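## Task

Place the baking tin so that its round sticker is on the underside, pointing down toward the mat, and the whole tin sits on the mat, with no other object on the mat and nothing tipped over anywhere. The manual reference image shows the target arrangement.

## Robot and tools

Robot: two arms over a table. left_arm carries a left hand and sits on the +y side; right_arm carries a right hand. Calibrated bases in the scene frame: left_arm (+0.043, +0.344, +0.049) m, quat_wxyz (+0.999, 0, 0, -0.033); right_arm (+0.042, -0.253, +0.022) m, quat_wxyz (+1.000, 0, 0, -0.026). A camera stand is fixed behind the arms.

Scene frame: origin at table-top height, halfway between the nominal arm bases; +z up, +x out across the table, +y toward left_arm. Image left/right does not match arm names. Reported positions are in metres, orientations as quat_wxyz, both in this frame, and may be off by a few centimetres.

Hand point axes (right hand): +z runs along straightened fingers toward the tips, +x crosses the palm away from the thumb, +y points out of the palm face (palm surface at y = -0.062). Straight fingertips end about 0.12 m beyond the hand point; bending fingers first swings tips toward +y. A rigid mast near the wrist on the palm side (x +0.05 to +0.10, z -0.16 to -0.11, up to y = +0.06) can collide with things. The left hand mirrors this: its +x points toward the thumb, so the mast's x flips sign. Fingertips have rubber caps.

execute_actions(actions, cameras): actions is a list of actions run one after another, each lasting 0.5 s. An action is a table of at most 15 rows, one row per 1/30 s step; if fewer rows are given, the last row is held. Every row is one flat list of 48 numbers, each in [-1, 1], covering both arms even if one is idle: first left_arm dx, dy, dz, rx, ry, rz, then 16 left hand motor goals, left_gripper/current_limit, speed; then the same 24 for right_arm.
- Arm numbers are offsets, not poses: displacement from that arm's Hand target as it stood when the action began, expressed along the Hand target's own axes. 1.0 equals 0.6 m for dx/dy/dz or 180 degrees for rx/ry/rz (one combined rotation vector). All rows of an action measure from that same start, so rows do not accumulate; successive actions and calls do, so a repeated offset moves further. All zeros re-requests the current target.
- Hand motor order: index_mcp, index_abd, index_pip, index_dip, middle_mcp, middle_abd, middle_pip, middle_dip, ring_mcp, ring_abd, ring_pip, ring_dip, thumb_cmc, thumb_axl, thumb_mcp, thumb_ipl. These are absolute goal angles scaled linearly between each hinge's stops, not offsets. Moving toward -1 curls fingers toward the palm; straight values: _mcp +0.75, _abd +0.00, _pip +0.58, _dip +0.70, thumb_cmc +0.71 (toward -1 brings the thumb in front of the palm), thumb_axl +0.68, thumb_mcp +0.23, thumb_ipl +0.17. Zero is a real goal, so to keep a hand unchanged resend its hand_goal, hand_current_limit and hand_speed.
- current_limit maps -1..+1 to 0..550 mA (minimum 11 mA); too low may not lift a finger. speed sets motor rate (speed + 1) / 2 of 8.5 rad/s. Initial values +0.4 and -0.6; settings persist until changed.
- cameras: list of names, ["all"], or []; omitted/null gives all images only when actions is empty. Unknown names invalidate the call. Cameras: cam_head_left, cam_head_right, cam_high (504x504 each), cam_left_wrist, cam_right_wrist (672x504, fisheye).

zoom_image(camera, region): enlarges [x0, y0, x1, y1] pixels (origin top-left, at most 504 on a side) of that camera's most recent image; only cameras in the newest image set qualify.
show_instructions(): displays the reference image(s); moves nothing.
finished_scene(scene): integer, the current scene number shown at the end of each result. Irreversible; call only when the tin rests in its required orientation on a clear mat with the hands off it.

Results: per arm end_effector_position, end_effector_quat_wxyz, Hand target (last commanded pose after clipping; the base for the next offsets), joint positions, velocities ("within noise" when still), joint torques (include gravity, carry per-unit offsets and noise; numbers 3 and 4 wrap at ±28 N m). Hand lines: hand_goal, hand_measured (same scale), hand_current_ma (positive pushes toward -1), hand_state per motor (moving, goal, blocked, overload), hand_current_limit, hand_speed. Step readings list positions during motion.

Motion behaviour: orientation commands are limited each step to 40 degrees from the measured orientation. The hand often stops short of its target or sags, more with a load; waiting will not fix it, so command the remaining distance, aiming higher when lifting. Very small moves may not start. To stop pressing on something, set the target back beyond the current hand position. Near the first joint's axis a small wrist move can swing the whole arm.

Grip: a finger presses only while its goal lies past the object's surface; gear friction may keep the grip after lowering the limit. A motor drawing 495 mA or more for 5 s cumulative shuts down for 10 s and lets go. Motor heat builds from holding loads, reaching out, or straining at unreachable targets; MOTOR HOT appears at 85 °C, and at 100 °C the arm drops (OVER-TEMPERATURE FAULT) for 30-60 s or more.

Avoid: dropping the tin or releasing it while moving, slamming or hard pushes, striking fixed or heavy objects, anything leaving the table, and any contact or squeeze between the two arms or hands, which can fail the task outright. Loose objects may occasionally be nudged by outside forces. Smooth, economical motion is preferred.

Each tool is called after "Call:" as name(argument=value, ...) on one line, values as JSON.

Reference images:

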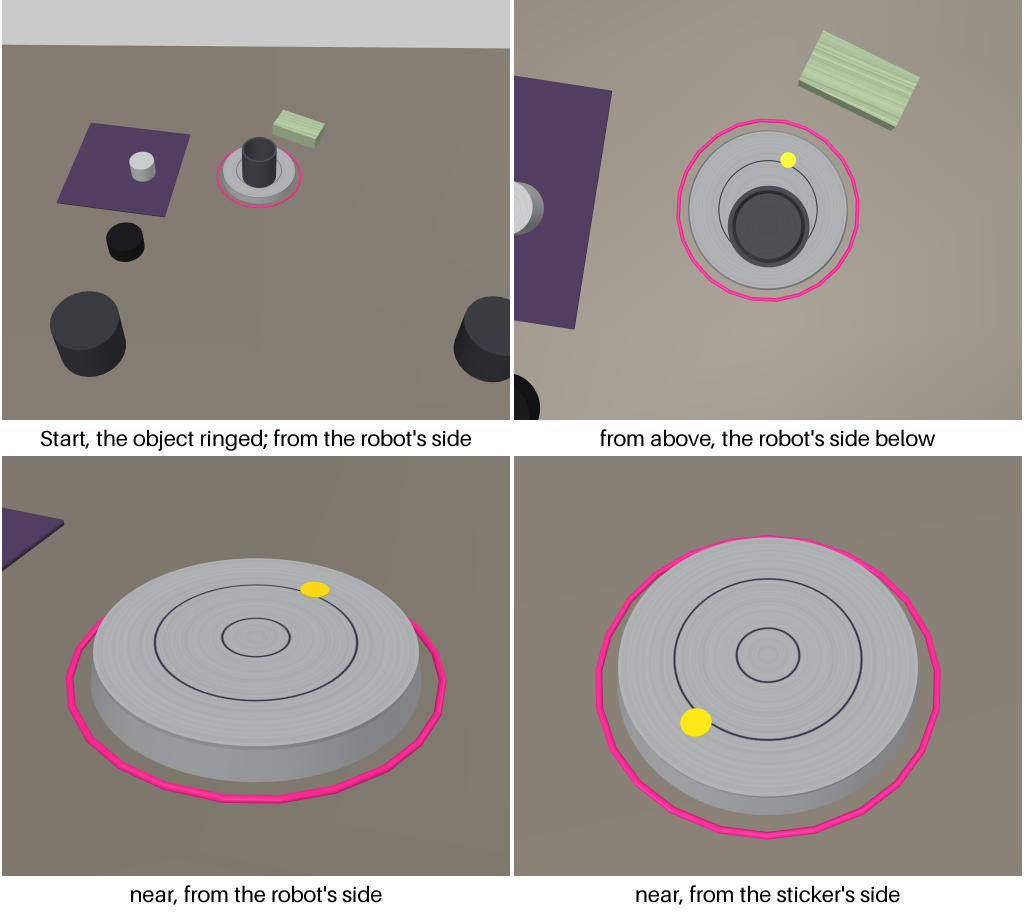

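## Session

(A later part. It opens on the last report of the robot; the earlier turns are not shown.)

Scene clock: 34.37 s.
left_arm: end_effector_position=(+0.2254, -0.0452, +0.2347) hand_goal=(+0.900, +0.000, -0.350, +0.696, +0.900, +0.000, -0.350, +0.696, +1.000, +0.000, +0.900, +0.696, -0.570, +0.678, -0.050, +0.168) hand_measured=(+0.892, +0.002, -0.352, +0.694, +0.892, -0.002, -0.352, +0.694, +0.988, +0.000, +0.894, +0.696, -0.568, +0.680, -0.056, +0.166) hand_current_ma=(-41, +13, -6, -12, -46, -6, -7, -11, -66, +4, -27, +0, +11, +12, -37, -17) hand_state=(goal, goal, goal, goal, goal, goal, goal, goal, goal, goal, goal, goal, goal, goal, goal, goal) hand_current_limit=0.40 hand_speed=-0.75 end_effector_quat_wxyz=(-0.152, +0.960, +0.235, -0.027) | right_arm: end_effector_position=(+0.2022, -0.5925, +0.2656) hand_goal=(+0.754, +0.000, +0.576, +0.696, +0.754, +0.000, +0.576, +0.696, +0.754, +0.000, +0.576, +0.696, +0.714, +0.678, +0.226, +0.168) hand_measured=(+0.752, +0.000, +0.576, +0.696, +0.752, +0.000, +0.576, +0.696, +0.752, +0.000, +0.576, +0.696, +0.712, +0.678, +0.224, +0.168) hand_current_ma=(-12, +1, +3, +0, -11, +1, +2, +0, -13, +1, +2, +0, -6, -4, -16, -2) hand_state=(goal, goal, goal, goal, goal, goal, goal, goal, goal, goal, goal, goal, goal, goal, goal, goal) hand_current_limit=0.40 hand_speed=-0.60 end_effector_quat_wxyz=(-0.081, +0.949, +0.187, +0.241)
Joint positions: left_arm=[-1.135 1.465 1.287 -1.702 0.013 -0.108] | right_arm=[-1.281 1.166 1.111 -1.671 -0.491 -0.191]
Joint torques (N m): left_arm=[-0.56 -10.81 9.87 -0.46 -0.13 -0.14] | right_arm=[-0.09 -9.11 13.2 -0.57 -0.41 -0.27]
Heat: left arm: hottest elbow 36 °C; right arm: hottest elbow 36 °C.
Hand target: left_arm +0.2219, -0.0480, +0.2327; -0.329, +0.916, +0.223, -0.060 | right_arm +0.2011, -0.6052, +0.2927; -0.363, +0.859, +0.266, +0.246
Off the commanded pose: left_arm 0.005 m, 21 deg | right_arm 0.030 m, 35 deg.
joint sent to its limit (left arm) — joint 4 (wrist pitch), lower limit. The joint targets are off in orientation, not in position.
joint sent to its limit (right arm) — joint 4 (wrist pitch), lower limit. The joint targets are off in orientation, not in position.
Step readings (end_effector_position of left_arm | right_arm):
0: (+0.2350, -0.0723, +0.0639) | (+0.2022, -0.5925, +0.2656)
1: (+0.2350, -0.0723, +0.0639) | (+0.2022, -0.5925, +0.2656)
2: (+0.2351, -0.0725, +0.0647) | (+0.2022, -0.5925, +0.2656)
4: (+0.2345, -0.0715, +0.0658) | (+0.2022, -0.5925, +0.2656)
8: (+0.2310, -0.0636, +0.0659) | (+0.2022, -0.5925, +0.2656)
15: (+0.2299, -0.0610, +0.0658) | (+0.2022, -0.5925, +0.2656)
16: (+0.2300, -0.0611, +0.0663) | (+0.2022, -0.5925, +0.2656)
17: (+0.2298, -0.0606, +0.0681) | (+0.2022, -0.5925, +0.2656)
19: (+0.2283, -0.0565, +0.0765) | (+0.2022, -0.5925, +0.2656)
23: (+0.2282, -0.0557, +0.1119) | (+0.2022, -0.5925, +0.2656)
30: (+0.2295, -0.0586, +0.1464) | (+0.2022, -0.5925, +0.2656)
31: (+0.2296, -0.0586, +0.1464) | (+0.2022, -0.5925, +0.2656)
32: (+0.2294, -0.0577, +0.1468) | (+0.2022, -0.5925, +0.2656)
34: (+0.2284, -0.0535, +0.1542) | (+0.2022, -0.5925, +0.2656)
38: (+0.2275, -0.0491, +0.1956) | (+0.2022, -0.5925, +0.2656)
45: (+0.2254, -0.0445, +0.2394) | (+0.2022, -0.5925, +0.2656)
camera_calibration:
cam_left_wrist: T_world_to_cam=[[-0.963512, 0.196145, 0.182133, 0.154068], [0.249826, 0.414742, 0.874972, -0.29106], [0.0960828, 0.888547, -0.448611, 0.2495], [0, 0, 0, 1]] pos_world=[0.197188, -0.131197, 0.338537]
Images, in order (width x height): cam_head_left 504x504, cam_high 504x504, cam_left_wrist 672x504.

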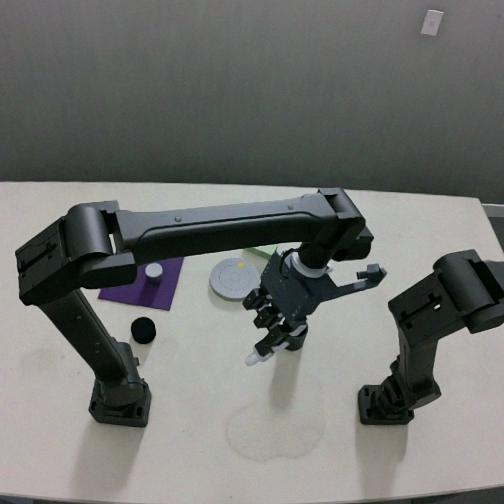

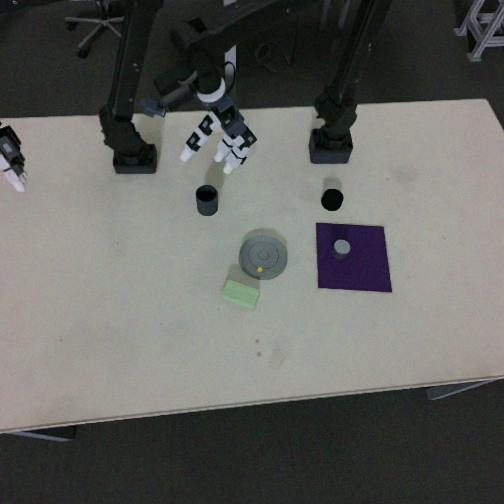

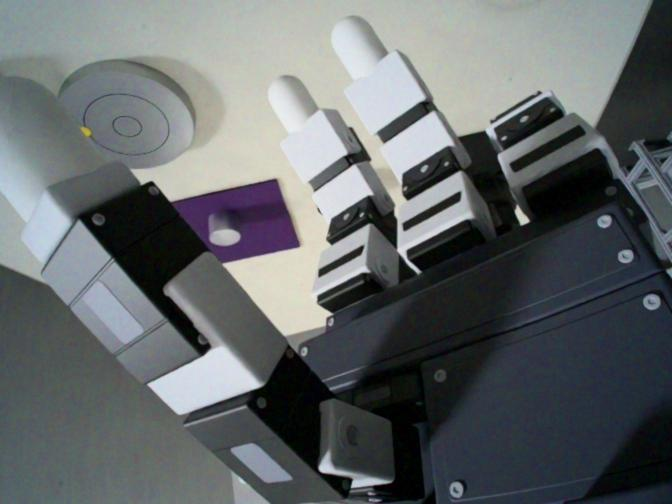

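Call:
execute_actions(actions=[[[0.2,-0.094,0.064,0,0,0,0.754,0,0.576,0.696,0.754,0,0.576,0.696,-0.4,0,0.576,0.696,0.714,0.678,0.226,0.168,0.4,-0.4,0,0,0,0,0,0,0.754,0,0.576,0.696,0.754,0,0.576,0.696,0.754,0,0.576,0.696,0.714,0.678,0.226,0.168,0.4,-0.6]],[[0.2,-0.094,0.064,0,0,0,0.754,0,0.576,0.696,0.754,0,0.576,0.696,-0.4,0,0.576,0.696,0.714,0.678,0.226,0.168,0.4,-0.4,0,0,0,0,0,0,0.754,0,0.576,0.696,0.754,0,0.576,0.696,0.754,0,0.576,0.696,0.714,0.678,0.226,0.168,0.4,-0.6]],[[0.2,-0.094,0.064,0,0,0,0.754,0,0.576,0.696,0.754,0,0.576,0.696,-0.4,0,0.576,0.696,0.714,0.678,0.226,0.168,0.4,-0.4,0,0,0,0,0,0,0.754,0,0.576,0.696,0.754,0,0.576,0.696,0.754,0,0.576,0.696,0.714,0.678,0.226,0.168,0.4,-0.6]],[[0,0,0,-0.0627,-0.0432,-0.1115,0.754,0,0.576,0.696,0.754,0,0.576,0.696,-0.4,0,0.576,0.696,0.714,0.678,0.226,0.168,0.4,-0.4,0,0,0,0,0,0,0.754,0,0.576,0.696,0.754,0,0.576,0.696,0.754,0,0.576,0.696,0.714,0.678,0.226,0.168,0.4,-0.6]],[[0,0,0,-0.0627,-0.0432,-0.1115,0.754,0,0.576,0.696,0.754,0,0.576,0.696,-0.4,0,0.576,0.696,0.714,0.678,0.226,0.168,0.4,-0.4,0,0,0,0,0,0,0.754,0,0.576,0.696,0.754,0,0.576,0.696,0.754,0,0.576,0.696,0.714,0.678,0.226,0.168,0.4,-0.6]],[[0,0,0,-0.0627,-0.0432,-0.1115,0.754,0,0.576,0.696,0.754,0,0.576,0.696,-0.4,0,0.576,0.696,0.714,0.678,0.226,0.168,0.4,-0.4,0,0,0,0,0,0,0.754,0,0.576,0.696,0.754,0,0.576,0.696,0.754,0,0.576,0.696,0.714,0.678,0.226,0.168,0.4,-0.6]]], cameras=["cam_high","cam_head_left","cam_left_wrist"])

Call:
zoom_image(camera="cam_high", region=[270, 150, 400, 280])

Scene clock: 39.47 s.
left_arm: end_effector_position=(+0.4507, +0.2995, +0.2621) hand_goal=(+0.754, +0.000, +0.576, +0.696, +0.754, +0.000, +0.576, +0.696, -0.400, +0.000, +0.576, +0.696, +0.714, +0.678, +0.226, +0.168) hand_measured=(+0.750, +0.000, +0.574, +0.694, +0.750, +0.000, +0.572, +0.694, -0.386, +0.000, +0.578, +0.696, +0.712, +0.680, +0.218, +0.166) hand_current_ma=(-23, +2, -14, -12, -23, -3, -16, -11, +78, -1, +11, +0, -15, +8, -47, -17) hand_state=(goal, goal, goal, goal, goal, goal, goal, goal, goal, goal, goal, goal, goal, goal, goal, goal) hand_current_limit=0.40 hand_speed=-0.40 end_effector_quat_wxyz=(-0.003, +0.707, +0.707, -0.004) | right_arm: end_effector_position=(+0.2022, -0.5925, +0.2656) hand_goal=(+0.754, +0.000, +0.576, +0.696, +0.754, +0.000, +0.576, +0.696, +0.754, +0.000, +0.576, +0.696, +0.714, +0.678, +0.226, +0.168) hand_measured=(+0.752, +0.000, +0.576, +0.696, +0.752, +0.000, +0.576, +0.696, +0.752, +0.000, +0.576, +0.696, +0.712, +0.678, +0.224, +0.168) hand_current_ma=(-12, +1, +3, +0, -11, +1, +2, +0, -13, +1, +2, +0, -6, -4, -16, -2) hand_state=(goal, goal, goal, goal, goal, goal, goal, goal, goal, goal, goal, goal, goal, goal, goal, goal) hand_current_limit=0.40 hand_speed=-0.60 end_effector_quat_wxyz=(-0.081, +0.949, +0.187, +0.241)
Joint positions: left_arm=[-0.135 1.213 1.088 -1.456 0.004 -0.201] | right_arm=[-1.281 1.166 1.111 -1.671 -0.491 -0.191]
Joint torques (N m): left_arm=[0.26 -9.17 9.96 0.91 -0.22 -0.14] | right_arm=[-0.21 -9.23 13.18 -0.55 -0.4 -0.27]
Heat: left arm: hottest elbow 36 °C; right arm: hottest elbow 37 °C.
Hand target: left_arm +0.4517, +0.2952, +0.2630; +0.000, +0.707, +0.708, +0.001 | right_arm +0.2011, -0.6052, +0.2927; -0.363, +0.859, +0.266, +0.246
Off the commanded pose: left_arm 0.004 m, 1 deg | right_arm 0.030 m, 35 deg.
joint sent to its limit (right arm) — joint 4 (wrist pitch), lower limit. The joint targets are off in orientation, not in position.
Step readings (end_effector_position of left_arm | right_arm):
0: (+0.2255, -0.0451, +0.2347) | (+0.2022, -0.5925, +0.2656)
1: (+0.2258, -0.0444, +0.2342) | (+0.2022, -0.5925, +0.2656)
2: (+0.2300, -0.0400, +0.2333) | (+0.2022, -0.5925, +0.2656)
4: (+0.2401, -0.0198, +0.2289) | (+0.2022, -0.5925, +0.2656)
8: (+0.2794, +0.0409, +0.2266) | (+0.2022, -0.5925, +0.2656)
15: (+0.3015, +0.0673, +0.2433) | (+0.2022, -0.5925, +0.2656)
16: (+0.3017, +0.0675, +0.2434) | (+0.2022, -0.5925, +0.2656)
17: (+0.3048, +0.0715, +0.2433) | (+0.2022, -0.5925, +0.2656)
19: (+0.3199, +0.0948, +0.2421) | (+0.2022, -0.5925, +0.2656)
23: (+0.3600, +0.1639, +0.2455) | (+0.2022, -0.5925, +0.2656)
30: (+0.3701, +0.1890, +0.2462) | (+0.2022, -0.5925, +0.2656)
31: (+0.3699, +0.1895, +0.2459) | (+0.2022, -0.5925, +0.2656)
32: (+0.3721, +0.1942, +0.2458) | (+0.2022, -0.5925, +0.2656)
34: (+0.3856, +0.2199, +0.2471) | (+0.2022, -0.5925, +0.2656)
38: (+0.4200, +0.2901, +0.2527) | (+0.2022, -0.5925, +0.2656)
45: (+0.4401, +0.3062, +0.2505) | (+0.2022, -0.5925, +0.2656)
46: (+0.4398, +0.3043, +0.2493) | (+0.2022, -0.5925, +0.2656)
47: (+0.4389, +0.3000, +0.2483) | (+0.2022, -0.5925, +0.2656)
49: (+0.4379, +0.2897, +0.2469) | (+0.2022, -0.5925, +0.2656)
53: (+0.4404, +0.2859, +0.2477) | (+0.2022, -0.5925, +0.2656)
60: (+0.4441, +0.2898, +0.2510) | (+0.2022, -0.5925, +0.2656)
61: (+0.4443, +0.2892, +0.2510) | (+0.2022, -0.5925, +0.2656)
62: (+0.4441, +0.2864, +0.2510) | (+0.2022, -0.5925, +0.2656)
64: (+0.4439, +0.2806, +0.2520) | (+0.2022, -0.5925, +0.2656)
68: (+0.4451, +0.2823, +0.2577) | (+0.2022, -0.5925, +0.2656)
75: (+0.4492, +0.2903, +0.2632) | (+0.2022, -0.5925, +0.2656)
76: (+0.4495, +0.2902, +0.2625) | (+0.2022, -0.5925, +0.2656)
77: (+0.4500, +0.2877, +0.2614) | (+0.2022, -0.5925, +0.2656)
79: (+0.4501, +0.2822, +0.2574) | (+0.2022, -0.5925, +0.2656)
83: (+0.4455, +0.2857, +0.2555) | (+0.2022, -0.5925, +0.2656)
90: (+0.4509, +0.2958, +0.2638) | (+0.2022, -0.5925, +0.2656)
camera_calibration:
cam_left_wrist: T_world_to_cam=[[-0.647213, -0.762255, 0.00903476, 0.488393], [-0.496892, 0.430828, 0.753317, -0.150761], [-0.578112, 0.483067, -0.657596, 0.413882], [0, 0, 0, 1]] pos_world=[0.480453, 0.2373, 0.381325]
Images, in order (width x height): cam_head_left 504x504, cam_high 504x504, cam_left_wrist 672x504.

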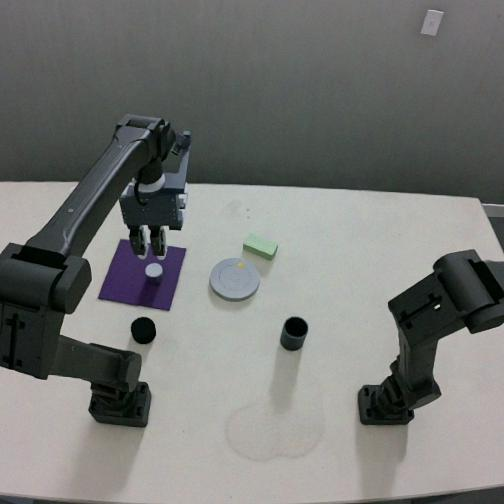

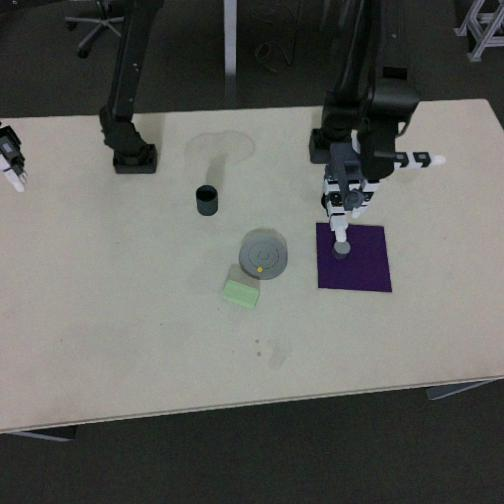

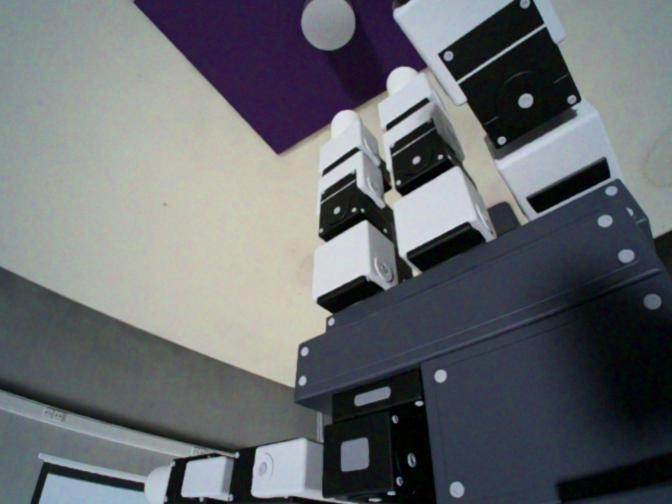

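Scaled by 3.877 from the camera's 504x504 image, which has a finer 720x720 frame.

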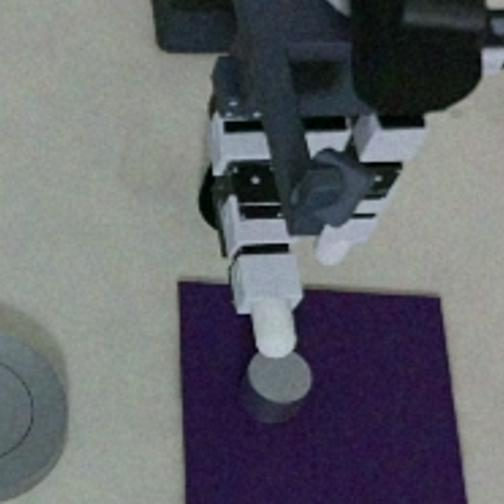

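Call:
execute_actions(actions=[[[0.017,-0.02,0.1,0,0,0,0.754,0,0.576,0.696,0.754,0,0.576,0.696,-0.4,0,0.576,0.696,0.714,0.678,0.226,0.168,0.4,-0.4,0,0,0,0,0,0,0.754,0,0.576,0.696,0.754,0,0.576,0.696,0.754,0,0.576,0.696,0.714,0.678,0.226,0.168,0.4,-0.6]],[[0,0,0.11,0,0,0,0.754,0,0.576,0.696,0.754,0,0.576,0.696,-0.4,0,0.576,0.696,0.714,0.678,0.226,0.168,0.4,-0.4,0,0,0,0,0,0,0.754,0,0.576,0.696,0.754,0,0.576,0.696,0.754,0,0.576,0.696,0.714,0.678,0.226,0.168,0.4,-0.6]],[[0,0.03,0,0,0,0,0.754,0,0.576,0.696,0.754,0,0.576,0.696,-0.4,0,0.576,0.696,0.714,0.678,0.226,0.168,0.4,-0.4,0,0,0,0,0,0,0.754,0,0.576,0.696,0.754,0,0.576,0.696,0.754,0,0.576,0.696,0.714,0.678,0.226,0.168,0.4,-0.6]],[[0,0.05,0,0,0,0,0.754,0,0.576,0.696,0.754,0,0.576,0.696,-0.4,0,0.576,0.696,0.714,0.678,0.226,0.168,0.4,-0.4,0,0,0,0,0,0,0.754,0,0.576,0.696,0.754,0,0.576,0.696,0.754,0,0.576,0.696,0.714,0.678,0.226,0.168,0.4,-0.6]],[[0,0.06,0,0,0,0,0.754,0,0.576,0.696,0.754,0,0.576,0.696,-0.4,0,0.576,0.696,0.714,0.678,0.226,0.168,0.4,-0.4,0,0,0,0,0,0,0.754,0,0.576,0.696,0.754,0,0.576,0.696,0.754,0,0.576,0.696,0.714,0.678,0.226,0.168,0.4,-0.6]],[[0,0.06,0,0,0,0,0.754,0,0.576,0.696,0.754,0,0.576,0.696,-0.4,0,0.576,0.696,0.714,0.678,0.226,0.168,0.4,-0.4,0,0,0,0,0,0,0.754,0,0.576,0.696,0.754,0,0.576,0.696,0.754,0,0.576,0.696,0.714,0.678,0.226,0.168,0.4,-0.6]],[[0,0.055,0,0,0,0,0.754,0,0.576,0.696,0.754,0,0.576,0.696,-0.4,0,0.576,0.696,0.714,0.678,0.226,0.168,0.4,-0.4,0,0,0,0,0,0,0.754,0,0.576,0.696,0.754,0,0.576,0.696,0.754,0,0.576,0.696,0.714,0.678,0.226,0.168,0.4,-0.6]],[[0,0.025,0,0,0,0,0.754,0,0.576,0.696,0.754,0,0.576,0.696,-0.4,0,0.576,0.696,0.714,0.678,0.226,0.168,0.4,-0.4,0,0,0,0,0,0,0.754,0,0.576,0.696,0.754,0,0.576,0.696,0.754,0,0.576,0.696,0.714,0.678,0.226,0.168,0.4,-0.6]]], cameras=["cam_high","cam_head_left","cam_left_wrist"])

Call:
zoom_image(camera="cam_high", region=[270, 200, 400, 330])

Scene clock: 44.97 s.
left_arm: end_effector_position=(+0.5864, +0.3018, +0.1316) hand_goal=(+0.754, +0.000, +0.576, +0.696, +0.754, +0.000, +0.576, +0.696, -0.400, +0.000, +0.576, +0.696, +0.714, +0.678, +0.226, +0.168) hand_measured=(+0.798, +0.000, +0.604, +0.714, +0.788, -0.002, +0.600, +0.708, -0.386, +0.000, +0.578, +0.696, +0.712, +0.680, +0.218, +0.166) hand_current_ma=(+231, +0, +138, +93, +185, -4, +119, +61, +78, -1, +11, +0, -8, +8, -47, -17) hand_state=(blocked, goal, blocked, goal, blocked, goal, blocked, goal, goal, goal, goal, goal, goal, goal, goal, goal) hand_current_limit=0.40 hand_speed=-0.40 end_effector_quat_wxyz=(-0.010, +0.706, +0.708, -0.007) | right_arm: end_effector_position=(+0.2022, -0.5925, +0.2656) hand_goal=(+0.754, +0.000, +0.576, +0.696, +0.754, +0.000, +0.576, +0.696, +0.754, +0.000, +0.576, +0.696, +0.714, +0.678, +0.226, +0.168) hand_measured=(+0.752, +0.000, +0.576, +0.696, +0.752, +0.000, +0.576, +0.696, +0.752, +0.000, +0.576, +0.696, +0.712, +0.678, +0.224, +0.168) hand_current_ma=(-12, +1, +3, +0, -11, +1, +2, +0, -13, +1, +2, +0, -6, -4, -16, -2) hand_state=(goal, goal, goal, goal, goal, goal, goal, goal, goal, goal, goal, goal, goal, goal, goal, goal) hand_current_limit=0.40 hand_speed=-0.60 end_effector_quat_wxyz=(-0.081, +0.949, +0.187, +0.241)
Joint positions: left_arm=[-0.074 1.668 1.21 -1.137 0.001 -0.143] | right_arm=[-1.281 1.166 1.111 -1.671 -0.491 -0.191]
Joint torques (N m): left_arm=[1.55 -12.04 13.39 0.69 -0.15 0.18] | right_arm=[-0.09 -9.05 13.19 -0.55 -0.41 -0.26]
Heat: left arm: hottest elbow 37 °C; right arm: hottest elbow 37 °C.
Hand target: left_arm +0.6078, +0.3057, +0.1372; +0.000, +0.707, +0.708, +0.001 | right_arm +0.2011, -0.6052, +0.2927; -0.363, +0.859, +0.266, +0.246
Off the commanded pose: left_arm 0.022 m, 1 deg | right_arm 0.030 m, 35 deg.
joint sent to its limit (right arm) — joint 4 (wrist pitch), lower limit. The joint targets are off in orientation, not in position.
Step readings (end_effector_position of left_arm | right_arm):
0: (+0.4507, +0.2996, +0.2621) | (+0.2022, -0.5925, +0.2656)
1: (+0.4505, +0.2996, +0.2612) | (+0.2022, -0.5925, +0.2656)
2: (+0.4509, +0.2996, +0.2582) | (+0.2022, -0.5925, +0.2656)
4: (+0.4495, +0.2999, +0.2460) | (+0.2022, -0.5925, +0.2656)
8: (+0.4334, +0.3033, +0.2099) | (+0.2022, -0.5925, +0.2656)
15: (+0.4327, +0.3037, +0.2001) | (+0.2022, -0.5925, +0.2656)
16: (+0.4334, +0.3035, +0.1999) | (+0.2022, -0.5925, +0.2656)
17: (+0.4345, +0.3033, +0.1976) | (+0.2022, -0.5925, +0.2656)
19: (+0.4385, +0.3025, +0.1889) | (+0.2022, -0.5925, +0.2656)
23: (+0.4320, +0.3038, +0.1556) | (+0.2022, -0.5925, +0.2656)
30: (+0.4313, +0.3040, +0.1347) | (+0.2022, -0.5925, +0.2656)
31: (+0.4323, +0.3038, +0.1349) | (+0.2022, -0.5925, +0.2656)
32: (+0.4328, +0.3037, +0.1348) | (+0.2022, -0.5925, +0.2656)
34: (+0.4332, +0.3039, +0.1324) | (+0.2022, -0.5925, +0.2656)
38: (+0.4367, +0.3047, +0.1288) | (+0.2022, -0.5925, +0.2656)
45: (+0.4382, +0.3048, +0.1288) | (+0.2022, -0.5925, +0.2656)
46: (+0.4387, +0.3047, +0.1292) | (+0.2022, -0.5925, +0.2656)
47: (+0.4398, +0.3047, +0.1291) | (+0.2022, -0.5925, +0.2656)
49: (+0.4452, +0.3049, +0.1283) | (+0.2022, -0.5925, +0.2656)
53: (+0.4553, +0.3052, +0.1257) | (+0.2022, -0.5925, +0.2656)
60: (+0.4574, +0.3050, +0.1254) | (+0.2022, -0.5925, +0.2656)
61: (+0.4577, +0.3050, +0.1254) | (+0.2022, -0.5925, +0.2656)
62: (+0.4589, +0.3050, +0.1256) | (+0.2022, -0.5925, +0.2656)
64: (+0.4670, +0.3048, +0.1258) | (+0.2022, -0.5925, +0.2656)
68: (+0.4890, +0.3053, +0.1271) | (+0.2022, -0.5925, +0.2656)
75: (+0.4971, +0.3049, +0.1276) | (+0.2022, -0.5925, +0.2656)
76: (+0.4975, +0.3048, +0.1278) | (+0.2022, -0.5925, +0.2656)
77: (+0.4991, +0.3050, +0.1279) | (+0.2022, -0.5925, +0.2656)
79: (+0.5069, +0.3046, +0.1278) | (+0.2022, -0.5925, +0.2656)
83: (+0.5279, +0.3038, +0.1288) | (+0.2022, -0.5925, +0.2656)
90: (+0.5359, +0.3035, +0.1294) | (+0.2022, -0.5925, +0.2656)
91: (+0.5364, +0.3035, +0.1297) | (+0.2022, -0.5925, +0.2656)
92: (+0.5374, +0.3034, +0.1296) | (+0.2022, -0.5925, +0.2656)
94: (+0.5445, +0.3031, +0.1296) | (+0.2022, -0.5925, +0.2656)
98: (+0.5639, +0.3026, +0.1304) | (+0.2022, -0.5925, +0.2656)
105: (+0.5715, +0.3024, +0.1314) | (+0.2022, -0.5925, +0.2656)
106: (+0.5716, +0.3024, +0.1314) | (+0.2022, -0.5925, +0.2656)
107: (+0.5720, +0.3025, +0.1314) | (+0.2022, -0.5925, +0.2656)
109: (+0.5754, +0.3021, +0.1312) | (+0.2022, -0.5925, +0.2656)
113: (+0.5840, +0.3018, +0.1314) | (+0.2022, -0.5925, +0.2656)
120: (+0.5863, +0.3018, +0.1316) | (+0.2022, -0.5925, +0.2656)
camera_calibration:
cam_left_wrist: T_world_to_cam=[[-0.644733, -0.764279, 0.014083, 0.577655], [-0.488081, 0.425776, 0.7619, 0.00921715], [-0.5883, 0.484348, -0.647542, 0.409777], [0, 0, 0, 1]] pos_world=[0.618003, 0.23909, 0.25019]
Images, in order (width x height): cam_head_left 504x504, cam_high 504x504, cam_left_wrist 672x504.

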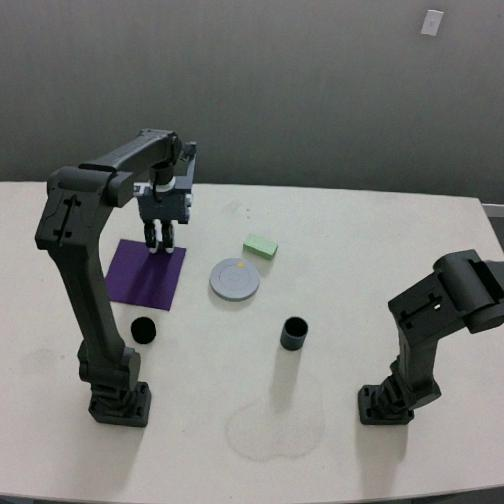

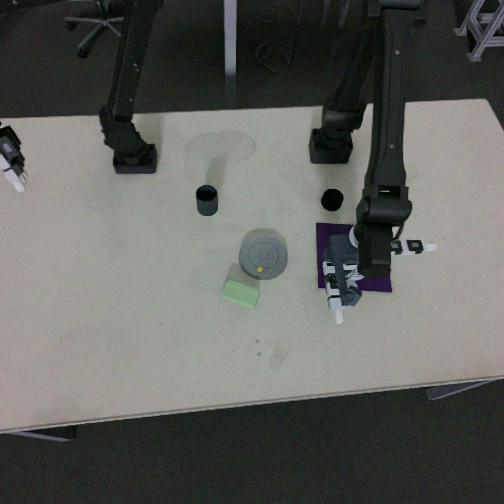

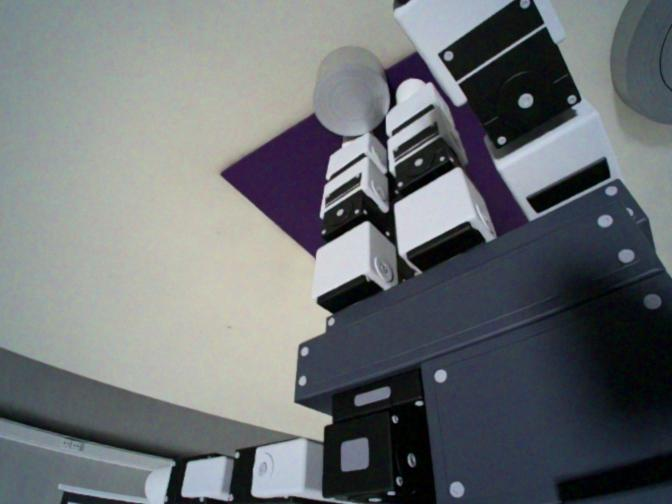

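Scaled by 3.877 from the camera's 504x504 image, which has a finer 720x720 frame.

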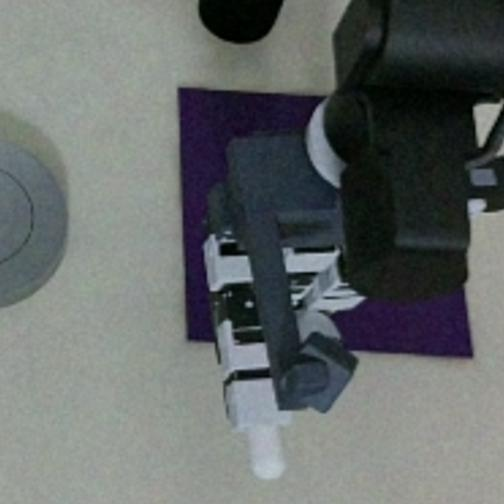

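Call:
execute_actions(actions=[[[0,0.0,-0.012,0,0,0,0.754,0,0.576,0.696,0.754,0,0.576,0.696,-0.4,0,0.576,0.696,0.714,0.678,0.226,0.168,0.4,-0.4,0,0,0,0,0,0,0.754,0,0.576,0.696,0.754,0,0.576,0.696,0.754,0,0.576,0.696,0.714,0.678,0.226,0.168,0.4,-0.6]],[[0,0.05,0,0,0,0,0.754,0,0.576,0.696,0.754,0,0.576,0.696,-0.4,0,0.576,0.696,0.714,0.678,0.226,0.168,0.4,-0.4,0,0,0,0,0,0,0.754,0,0.576,0.696,0.754,0,0.576,0.696,0.754,0,0.576,0.696,0.714,0.678,0.226,0.168,0.4,-0.6]],[[0,0.055,0,0,0,0,0.754,0,0.576,0.696,0.754,0,0.576,0.696,-0.4,0,0.576,0.696,0.714,0.678,0.226,0.168,0.4,-0.4,0,0,0,0,0,0,0.754,0,0.576,0.696,0.754,0,0.576,0.696,0.754,0,0.576,0.696,0.714,0.678,0.226,0.168,0.4,-0.6]]], cameras=["cam_high","cam_head_left","cam_left_wrist"])

Call:
zoom_image(camera="cam_head_left", region=[94, 190, 224, 320])

Scene clock: 47.47 s.
left_arm: end_effector_position=(+0.6549, +0.3003, +0.1387) hand_goal=(+0.754, +0.000, +0.576, +0.696, +0.754, +0.000, +0.576, +0.696, -0.400, +0.000, +0.576, +0.696, +0.714, +0.678, +0.226, +0.168) hand_measured=(+0.754, +0.000, +0.578, +0.698, +0.754, -0.002, +0.578, +0.698, -0.386, +0.000, +0.578, +0.696, +0.712, +0.680, +0.218, +0.166) hand_current_ma=(+3, +3, +10, +13, +5, -5, +12, +12, +78, -1, +11, +0, -7, +8, -47, -17) hand_state=(goal, goal, goal, goal, goal, goal, goal, goal, goal, goal, goal, goal, goal, goal, goal, goal) hand_current_limit=0.40 hand_speed=-0.40 end_effector_quat_wxyz=(-0.005, +0.707, +0.707, -0.004) | right_arm: end_effector_position=(+0.2022, -0.5925, +0.2656) hand_goal=(+0.754, +0.000, +0.576, +0.696, +0.754, +0.000, +0.576, +0.696, +0.754, +0.000, +0.576, +0.696, +0.714, +0.678, +0.226, +0.168) hand_measured=(+0.752, +0.000, +0.576, +0.696, +0.752, +0.000, +0.576, +0.696, +0.752, +0.000, +0.576, +0.696, +0.712, +0.678, +0.224, +0.168) hand_current_ma=(-12, +1, +3, +0, -11, +1, +2, +0, -13, +1, +2, +0, -6, -4, -16, -2) hand_state=(goal, goal, goal, goal, goal, goal, goal, goal, goal, goal, goal, goal, goal, goal, goal, goal) hand_current_limit=0.40 hand_speed=-0.60 end_effector_quat_wxyz=(-0.081, +0.949, +0.187, +0.241)
Joint positions: left_arm=[-0.058 1.816 1.432 -1.199 0 -0.124] | right_arm=[-1.281 1.166 1.111 -1.671 -0.491 -0.191]
Joint torques (N m): left_arm=[1.79 -15.68 13.29 0.23 -0.16 0.1] | right_arm=[-0.15 -9.17 13.14 -0.57 -0.42 -0.27]
Heat: left arm: hottest elbow 37 °C; right arm: hottest elbow 38 °C.
Hand target: left_arm +0.6707, +0.3056, +0.1443; +0.000, +0.707, +0.708, +0.000 | right_arm +0.2011, -0.6052, +0.2927; -0.363, +0.859, +0.266, +0.246
Off the commanded pose: left_arm 0.018 m, 1 deg | right_arm 0.030 m, 35 deg.
joint sent to its limit (right arm) — joint 4 (wrist pitch), lower limit. The joint targets are off in orientation, not in position.
Step readings (end_effector_position of left_arm | right_arm):
0: (+0.5864, +0.3018, +0.1316) | (+0.2022, -0.5925, +0.2656)
1: (+0.5864, +0.3018, +0.1316) | (+0.2022, -0.5925, +0.2656)
2: (+0.5862, +0.3018, +0.1317) | (+0.2022, -0.5925, +0.2656)
4: (+0.5862, +0.3018, +0.1323) | (+0.2022, -0.5925, +0.2656)
8: (+0.5886, +0.3013, +0.1347) | (+0.2022, -0.5925, +0.2656)
15: (+0.5909, +0.3010, +0.1369) | (+0.2022, -0.5925, +0.2656)
16: (+0.5912, +0.3010, +0.1370) | (+0.2022, -0.5925, +0.2656)
17: (+0.5921, +0.3010, +0.1372) | (+0.2022, -0.5925, +0.2656)
19: (+0.5986, +0.3009, +0.1375) | (+0.2022, -0.5925, +0.2656)
23: (+0.6168, +0.3008, +0.1377) | (+0.2022, -0.5925, +0.2656)
30: (+0.6211, +0.3012, +0.1368) | (+0.2022, -0.5925, +0.2656)
31: (+0.6214, +0.3011, +0.1371) | (+0.2022, -0.5925, +0.2656)
32: (+0.6223, +0.3012, +0.1372) | (+0.2022, -0.5925, +0.2656)
34: (+0.6293, +0.3008, +0.1380) | (+0.2022, -0.5925, +0.2656)
38: (+0.6500, +0.2998, +0.1391) | (+0.2022, -0.5925, +0.2656)
45: (+0.6543, +0.3005, +0.1376) | (+0.2022, -0.5925, +0.2656)
camera_calibration:
cam_left_wrist: T_world_to_cam=[[-0.647226, -0.76226, 0.00761468, 0.622541], [-0.49569, 0.428432, 0.755471, 0.042996], [-0.579128, 0.485186, -0.655137, 0.450195], [0, 0, 0, 1]] pos_world=[0.684958, 0.237689, 0.257717]
Images, in order (width x height): cam_head_left 504x504, cam_high 504x504, cam_left_wrist 672x504.

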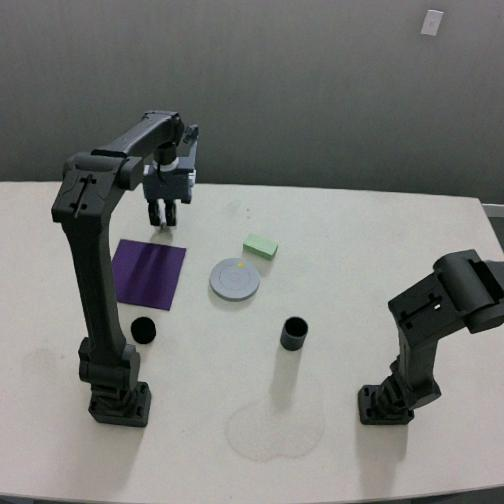

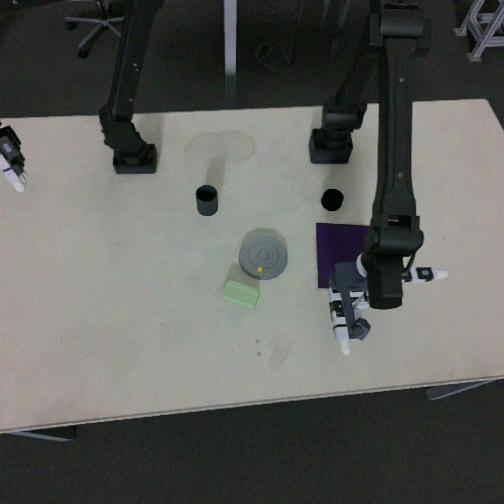

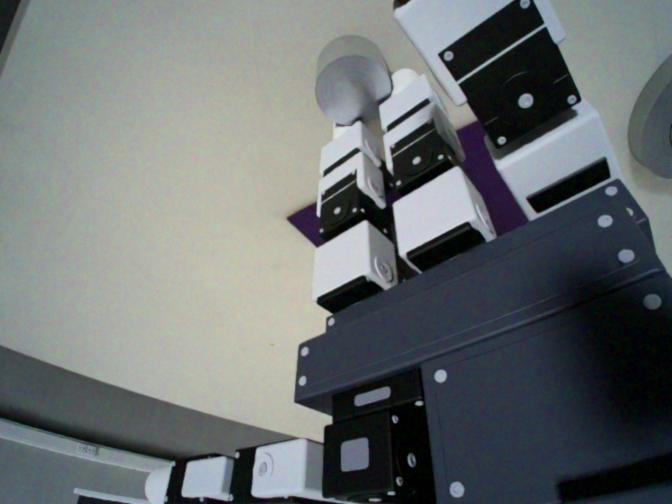

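Scaled by 3.877 from the camera's 504x504 image, which has a finer 720x720 frame.

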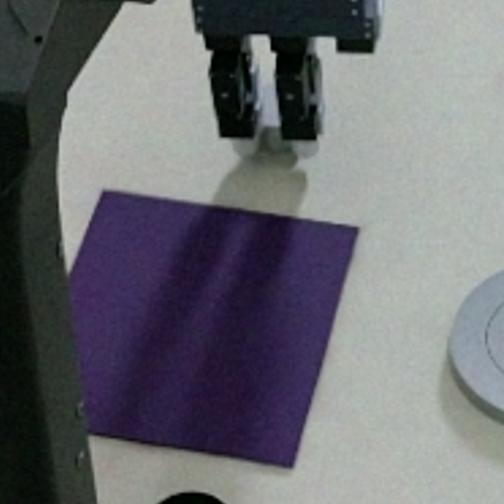

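Call:
execute_actions(actions=[[[0,-0.03,-0.05,0,0,0,0.754,0,0.576,0.696,0.754,0,0.576,0.696,-0.4,0,0.576,0.696,0.714,0.678,0.226,0.168,0.4,-0.4,0,0,0,0,0,0,0.754,0,0.576,0.696,0.754,0,0.576,0.696,0.754,0,0.576,0.696,0.714,0.678,0.226,0.168,0.4,-0.6],[0,-0.03,-0.18,0,0,0,0.754,0,0.576,0.696,0.754,0,0.576,0.696,-0.4,0,0.576,0.696,0.714,0.678,0.226,0.168,0.4,-0.4,0,0,0,0,0,0,0.754,0,0.576,0.696,0.754,0,0.576,0.696,0.754,0,0.576,0.696,0.714,0.678,0.226,0.168,0.4,-0.6]],[[-0.305,-0.137,0,0,0,-0.0556,0.754,0,0.576,0.696,0.754,0,0.576,0.696,-0.4,0,0.576,0.696,0.714,0.678,0.226,0.168,0.4,-0.4,0,0,0,0,0,0,0.754,0,0.576,0.696,0.754,0,0.576,0.696,0.754,0,0.576,0.696,0.714,0.678,0.226,0.168,0.4,-0.6]],[[0,0,0.1,0,0,0,0.754,0,0.576,0.696,0.754,0,0.576,0.696,-0.4,0,0.576,0.696,0.714,0.678,0.226,0.168,0.4,-0.4,0,0,0,0,0,0,0.754,0,0.576,0.696,0.754,0,0.576,0.696,0.754,0,0.576,0.696,0.714,0.678,0.226,0.168,0.4,-0.6]]], cameras=["cam_high","cam_head_left","cam_left_wrist"])

Call:
zoom_image(camera="cam_high", region=[200, 200, 330, 330])

Call:
zoom_image(camera="cam_head_left", region=[174, 190, 304, 320])

Scene clock: 50.53 s.
left_arm: end_effector_position=(+0.5667, +0.1225, +0.1937) hand_goal=(+0.754, +0.000, +0.576, +0.696, +0.754, +0.000, +0.576, +0.696, -0.400, +0.000, +0.576, +0.696, +0.714, +0.678, +0.226, +0.168) hand_measured=(+0.752, +0.000, +0.578, +0.698, +0.752, +0.000, +0.578, +0.698, -0.386, +0.000, +0.578, +0.696, +0.712, +0.680, +0.218, +0.166) hand_current_ma=(-10, +3, +7, +13, -10, -1, +8, +12, +78, +1, +11, +0, -9, +8, -47, -17) hand_state=(goal, goal, goal, goal, goal, goal, goal, goal, goal, goal, goal, goal, goal, goal, goal, goal) hand_current_limit=0.40 hand_speed=-0.40 end_effector_quat_wxyz=(-0.003, +0.648, +0.762, +0.000) | right_arm: end_effector_position=(+0.2022, -0.5925, +0.2656) hand_goal=(+0.754, +0.000, +0.576, +0.696, +0.754, +0.000, +0.576, +0.696, +0.754, +0.000, +0.576, +0.696, +0.714, +0.678, +0.226, +0.168) hand_measured=(+0.752, +0.000, +0.576, +0.696, +0.752, +0.000, +0.576, +0.696, +0.752, +0.000, +0.576, +0.696, +0.712, +0.678, +0.224, +0.168) hand_current_ma=(-12, +1, +3, +0, -11, +1, +2, +0, -13, +1, +2, +0, -6, -4, -16, -2) hand_state=(goal, goal, goal, goal, goal, goal, goal, goal, goal, goal, goal, goal, goal, goal, goal, goal) hand_current_limit=0.40 hand_speed=-0.60 end_effector_quat_wxyz=(-0.081, +0.949, +0.187, +0.241)
Joint positions: left_arm=[-0.459 1.722 1.451 -1.306 0 -0.686] | right_arm=[-1.281 1.166 1.111 -1.671 -0.491 -0.191]
Joint torques (N m): left_arm=[0.09 -15.68 10.14 0.76 -0.2 -0.16] | right_arm=[-0.03 -9.17 13.16 -0.55 -0.41 -0.27]
Heat: left arm: hottest elbow 37 °C; right arm: hottest elbow 38 °C.
Hand target: left_arm +0.5707, +0.1227, +0.1922; +0.000, +0.642, +0.767, +0.000 | right_arm +0.2011, -0.6052, +0.2927; -0.363, +0.859, +0.266, +0.246
Off the commanded pose: left_arm 0.004 m, 1 deg | right_arm 0.030 m, 35 deg.
joint sent to its limit (right arm) — joint 4 (wrist pitch), lower limit. The joint targets are off in orientation, not in position.
Step readings (end_effector_position of left_arm | right_arm):
0: (+0.6549, +0.3003, +0.1387) | (+0.2022, -0.5925, +0.2656)
1: (+0.6549, +0.3004, +0.1387) | (+0.2022, -0.5925, +0.2656)
2: (+0.6537, +0.3005, +0.1390) | (+0.2022, -0.5925, +0.2656)
4: (+0.6465, +0.3014, +0.1434) | (+0.2022, -0.5925, +0.2656)
8: (+0.6333, +0.3030, +0.1773) | (+0.2022, -0.5925, +0.2656)
15: (+0.6439, +0.3017, +0.2517) | (+0.2022, -0.5925, +0.2656)
16: (+0.6443, +0.3014, +0.2547) | (+0.2022, -0.5925, +0.2656)
17: (+0.6425, +0.2942, +0.2566) | (+0.2022, -0.5925, +0.2656)
19: (+0.6330, +0.2779, +0.2540) | (+0.2022, -0.5925, +0.2656)
23: (+0.5938, +0.1801, +0.2443) | (+0.2022, -0.5925, +0.2656)
30: (+0.5506, +0.0965, +0.2441) | (+0.2022, -0.5925, +0.2656)
31: (+0.5517, +0.1002, +0.2439) | (+0.2022, -0.5925, +0.2656)
32: (+0.5547, +0.1051, +0.2437) | (+0.2022, -0.5925, +0.2656)
34: (+0.5617, +0.1110, +0.2407) | (+0.2022, -0.5925, +0.2656)
38: (+0.5669, +0.1207, +0.2210) | (+0.2022, -0.5925, +0.2656)
45: (+0.5658, +0.1228, +0.1937) | (+0.2022, -0.5925, +0.2656)
camera_calibration:
cam_left_wrist: T_world_to_cam=[[-0.516705, -0.856164, 0.000514277, 0.368359], [-0.563038, 0.340252, 0.753138, 0.0832493], [-0.644984, 0.38886, -0.657862, 0.570962], [0, 0, 0, 1]] pos_world=[0.605467, 0.0650249, 0.312727]
Images, in order (width x height): cam_head_left 504x504, cam_high 504x504, cam_left_wrist 672x504.

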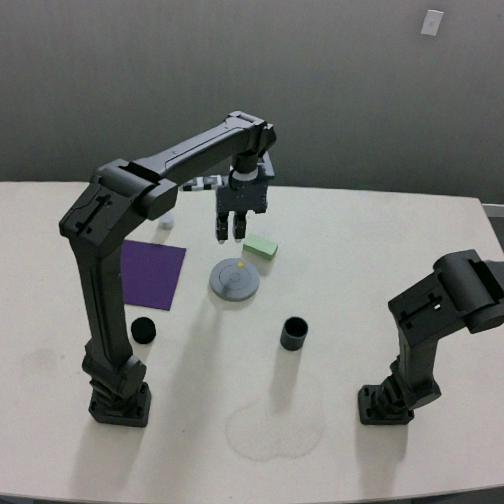

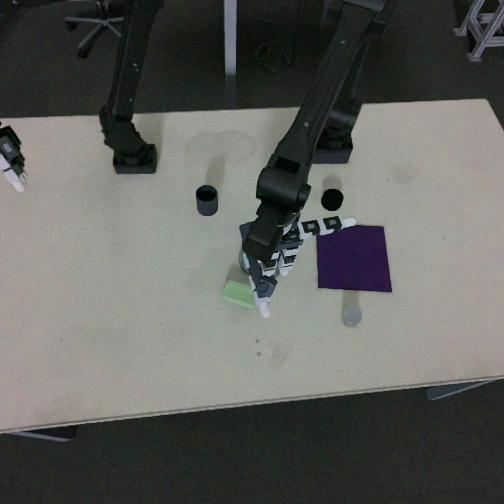

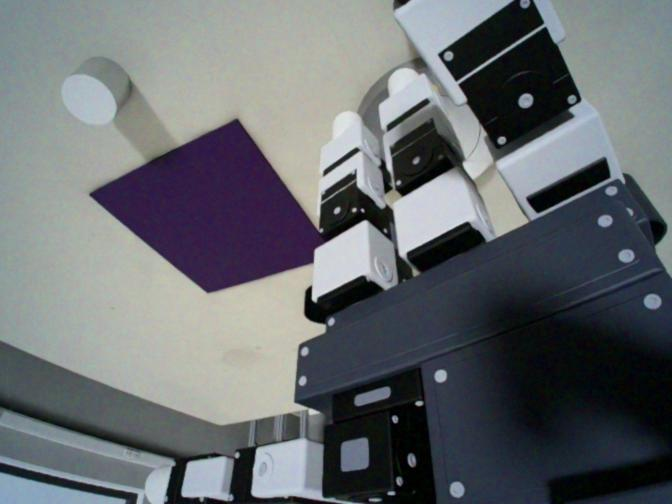

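Scaled by 3.877 from the camera's 504x504 image, which has a finer 720x720 frame.

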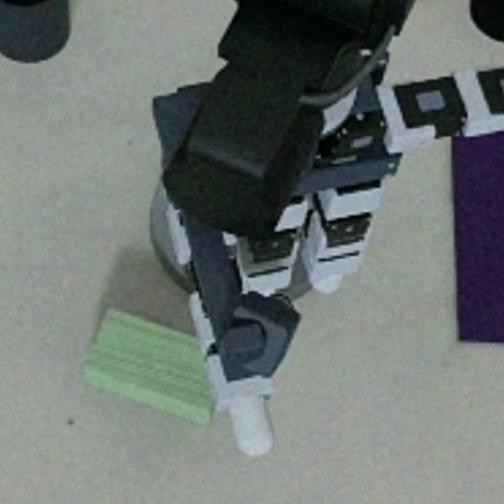

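Scaled by 3.877 from the camera's 504x504 image, which has a finer 720x720 frame.

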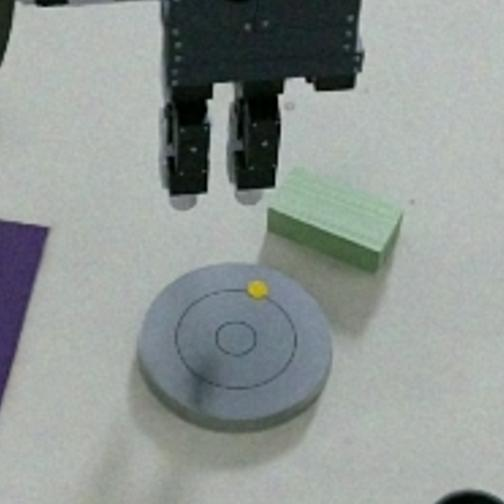

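Call:
execute_actions(actions=[[[0.022,0.004,0.0,0,0,0,0.754,0,0.576,0.696,0.754,0,0.576,0.696,-0.4,0,0.576,0.696,0.714,0.678,0.226,0.168,0.4,-0.4,0,0,0,0,0,0,0.754,0,0.576,0.696,0.754,0,0.576,0.696,0.754,0,0.576,0.696,0.714,0.678,0.226,0.168,0.4,-0.6]],[[0,0,0.087,0,0,0,0.754,0,0.576,0.696,0.754,0,0.576,0.696,-0.4,0,0.576,0.696,0.714,0.678,0.226,0.168,0.4,-0.4,0,0,0,0,0,0,0.754,0,0.576,0.696,0.754,0,0.576,0.696,0.754,0,0.576,0.696,0.714,0.678,0.226,0.168,0.4,-0.6]]], cameras=["cam_high","cam_head_left","cam_left_wrist"])

Call:
zoom_image(camera="cam_head_left", region=[174, 190, 304, 320])

Scene clock: 52.17 s.
left_arm: end_effector_position=(+0.5647, +0.1318, +0.1447) hand_goal=(+0.754, +0.000, +0.576, +0.696, +0.754, +0.000, +0.576, +0.696, -0.400, +0.000, +0.576, +0.696, +0.714, +0.678, +0.226, +0.168) hand_measured=(+0.752, +0.000, +0.578, +0.698, +0.752, +0.000, +0.578, +0.698, -0.386, +0.000, +0.578, +0.696, +0.712, +0.680, +0.218, +0.166) hand_current_ma=(-10, +3, +7, +13, -10, -1, +8, +12, +78, +1, +11, +0, -9, +8, -47, -17) hand_state=(goal, goal, goal, goal, goal, goal, goal, goal, goal, goal, goal, goal, goal, goal, goal, goal) hand_current_limit=0.40 hand_speed=-0.40 end_effector_quat_wxyz=(+0.000, +0.643, +0.766, +0.000) | right_arm: end_effector_position=(+0.2022, -0.5925, +0.2656) hand_goal=(+0.754, +0.000, +0.576, +0.696, +0.754, +0.000, +0.576, +0.696, +0.754, +0.000, +0.576, +0.696, +0.714, +0.678, +0.226, +0.168) hand_measured=(+0.752, +0.000, +0.576, +0.696, +0.752, +0.000, +0.576, +0.696, +0.752, +0.000, +0.576, +0.696, +0.712, +0.678, +0.224, +0.168) hand_current_ma=(-12, +1, +3, +0, -11, +1, +2, +0, -13, +1, +2, +0, -6, -4, -16, -2) hand_state=(goal, goal, goal, goal, goal, goal, goal, goal, goal, goal, goal, goal, goal, goal, goal, goal) hand_current_limit=0.40 hand_speed=-0.60 end_effector_quat_wxyz=(-0.081, +0.949, +0.187, +0.241)
Joint positions: left_arm=[-0.447 1.746 1.348 -1.172 0 -0.686] | right_arm=[-1.281 1.166 1.111 -1.671 -0.491 -0.191]
Joint torques (N m): left_arm=[1.67 -15.03 9.92 0.76 -0.18 0.11] | right_arm=[-0.15 -9.29 13.16 -0.54 -0.41 -0.27]
Heat: left arm: hottest elbow 37 °C; right arm: hottest elbow 38 °C.
Hand target: left_arm +0.5709, +0.1359, +0.1401; +0.000, +0.642, +0.767, +0.001 | right_arm +0.2011, -0.6052, +0.2927; -0.363, +0.859, +0.266, +0.246
Off the commanded pose: left_arm 0.009 m, 0 deg | right_arm 0.030 m, 35 deg.
joint sent to its limit (right arm) — joint 4 (wrist pitch), lower limit. The joint targets are off in orientation, not in position.
Step readings (end_effector_position of left_arm | right_arm):
0: (+0.5666, +0.1226, +0.1937) | (+0.2022, -0.5925, +0.2656)
1: (+0.5666, +0.1226, +0.1937) | (+0.2022, -0.5925, +0.2656)
2: (+0.5667, +0.1225, +0.1937) | (+0.2022, -0.5925, +0.2656)
4: (+0.5672, +0.1235, +0.1932) | (+0.2022, -0.5925, +0.2656)
8: (+0.5660, +0.1269, +0.1898) | (+0.2022, -0.5925, +0.2656)
15: (+0.5659, +0.1308, +0.1879) | (+0.2022, -0.5925, +0.2656)
16: (+0.5659, +0.1309, +0.1875) | (+0.2022, -0.5925, +0.2656)
17: (+0.5665, +0.1305, +0.1855) | (+0.2022, -0.5925, +0.2656)
19: (+0.5685, +0.1296, +0.1788) | (+0.2022, -0.5925, +0.2656)
23: (+0.5640, +0.1322, +0.1585) | (+0.2022, -0.5925, +0.2656)
30: (+0.5639, +0.1322, +0.1446) | (+0.2022, -0.5925, +0.2656)
camera_calibration:
cam_left_wrist: T_world_to_cam=[[-0.506218, -0.862405, 0.000398677, 0.370251], [-0.571378, 0.335736, 0.748872, 0.121817], [-0.645965, 0.378865, -0.662715, 0.536456], [0, 0, 0, 1]] pos_world=[0.603563, 0.0751636, 0.264144]
Images, in order (width x height): cam_head_left 504x504, cam_high 504x504, cam_left_wrist 672x504.

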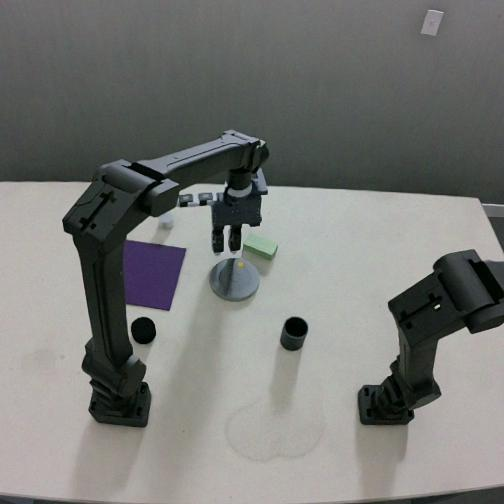

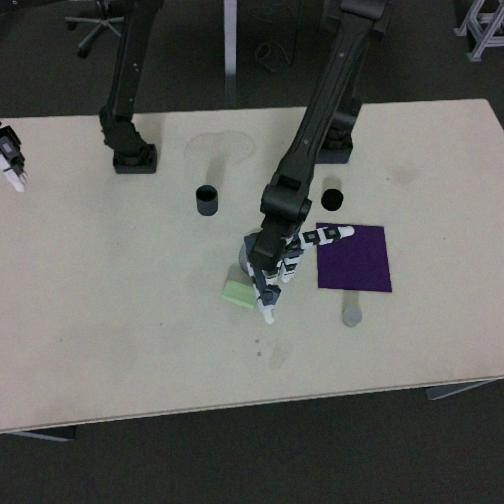

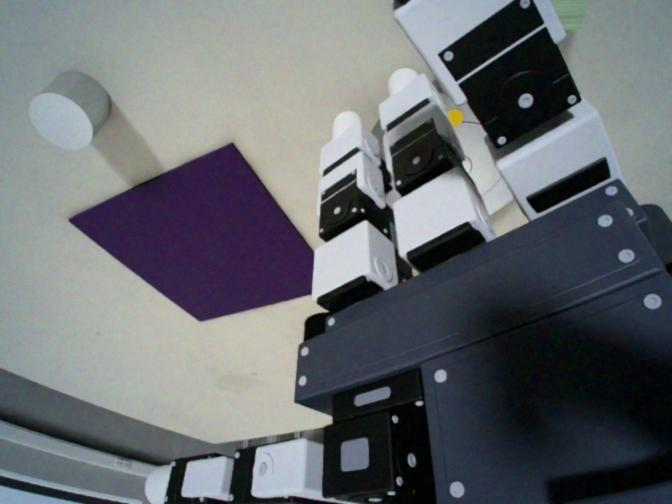

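Scaled by 3.877 from the camera's 504x504 image, which has a finer 720x720 frame.

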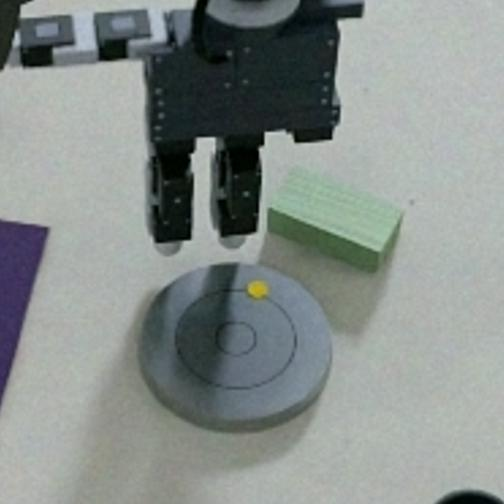

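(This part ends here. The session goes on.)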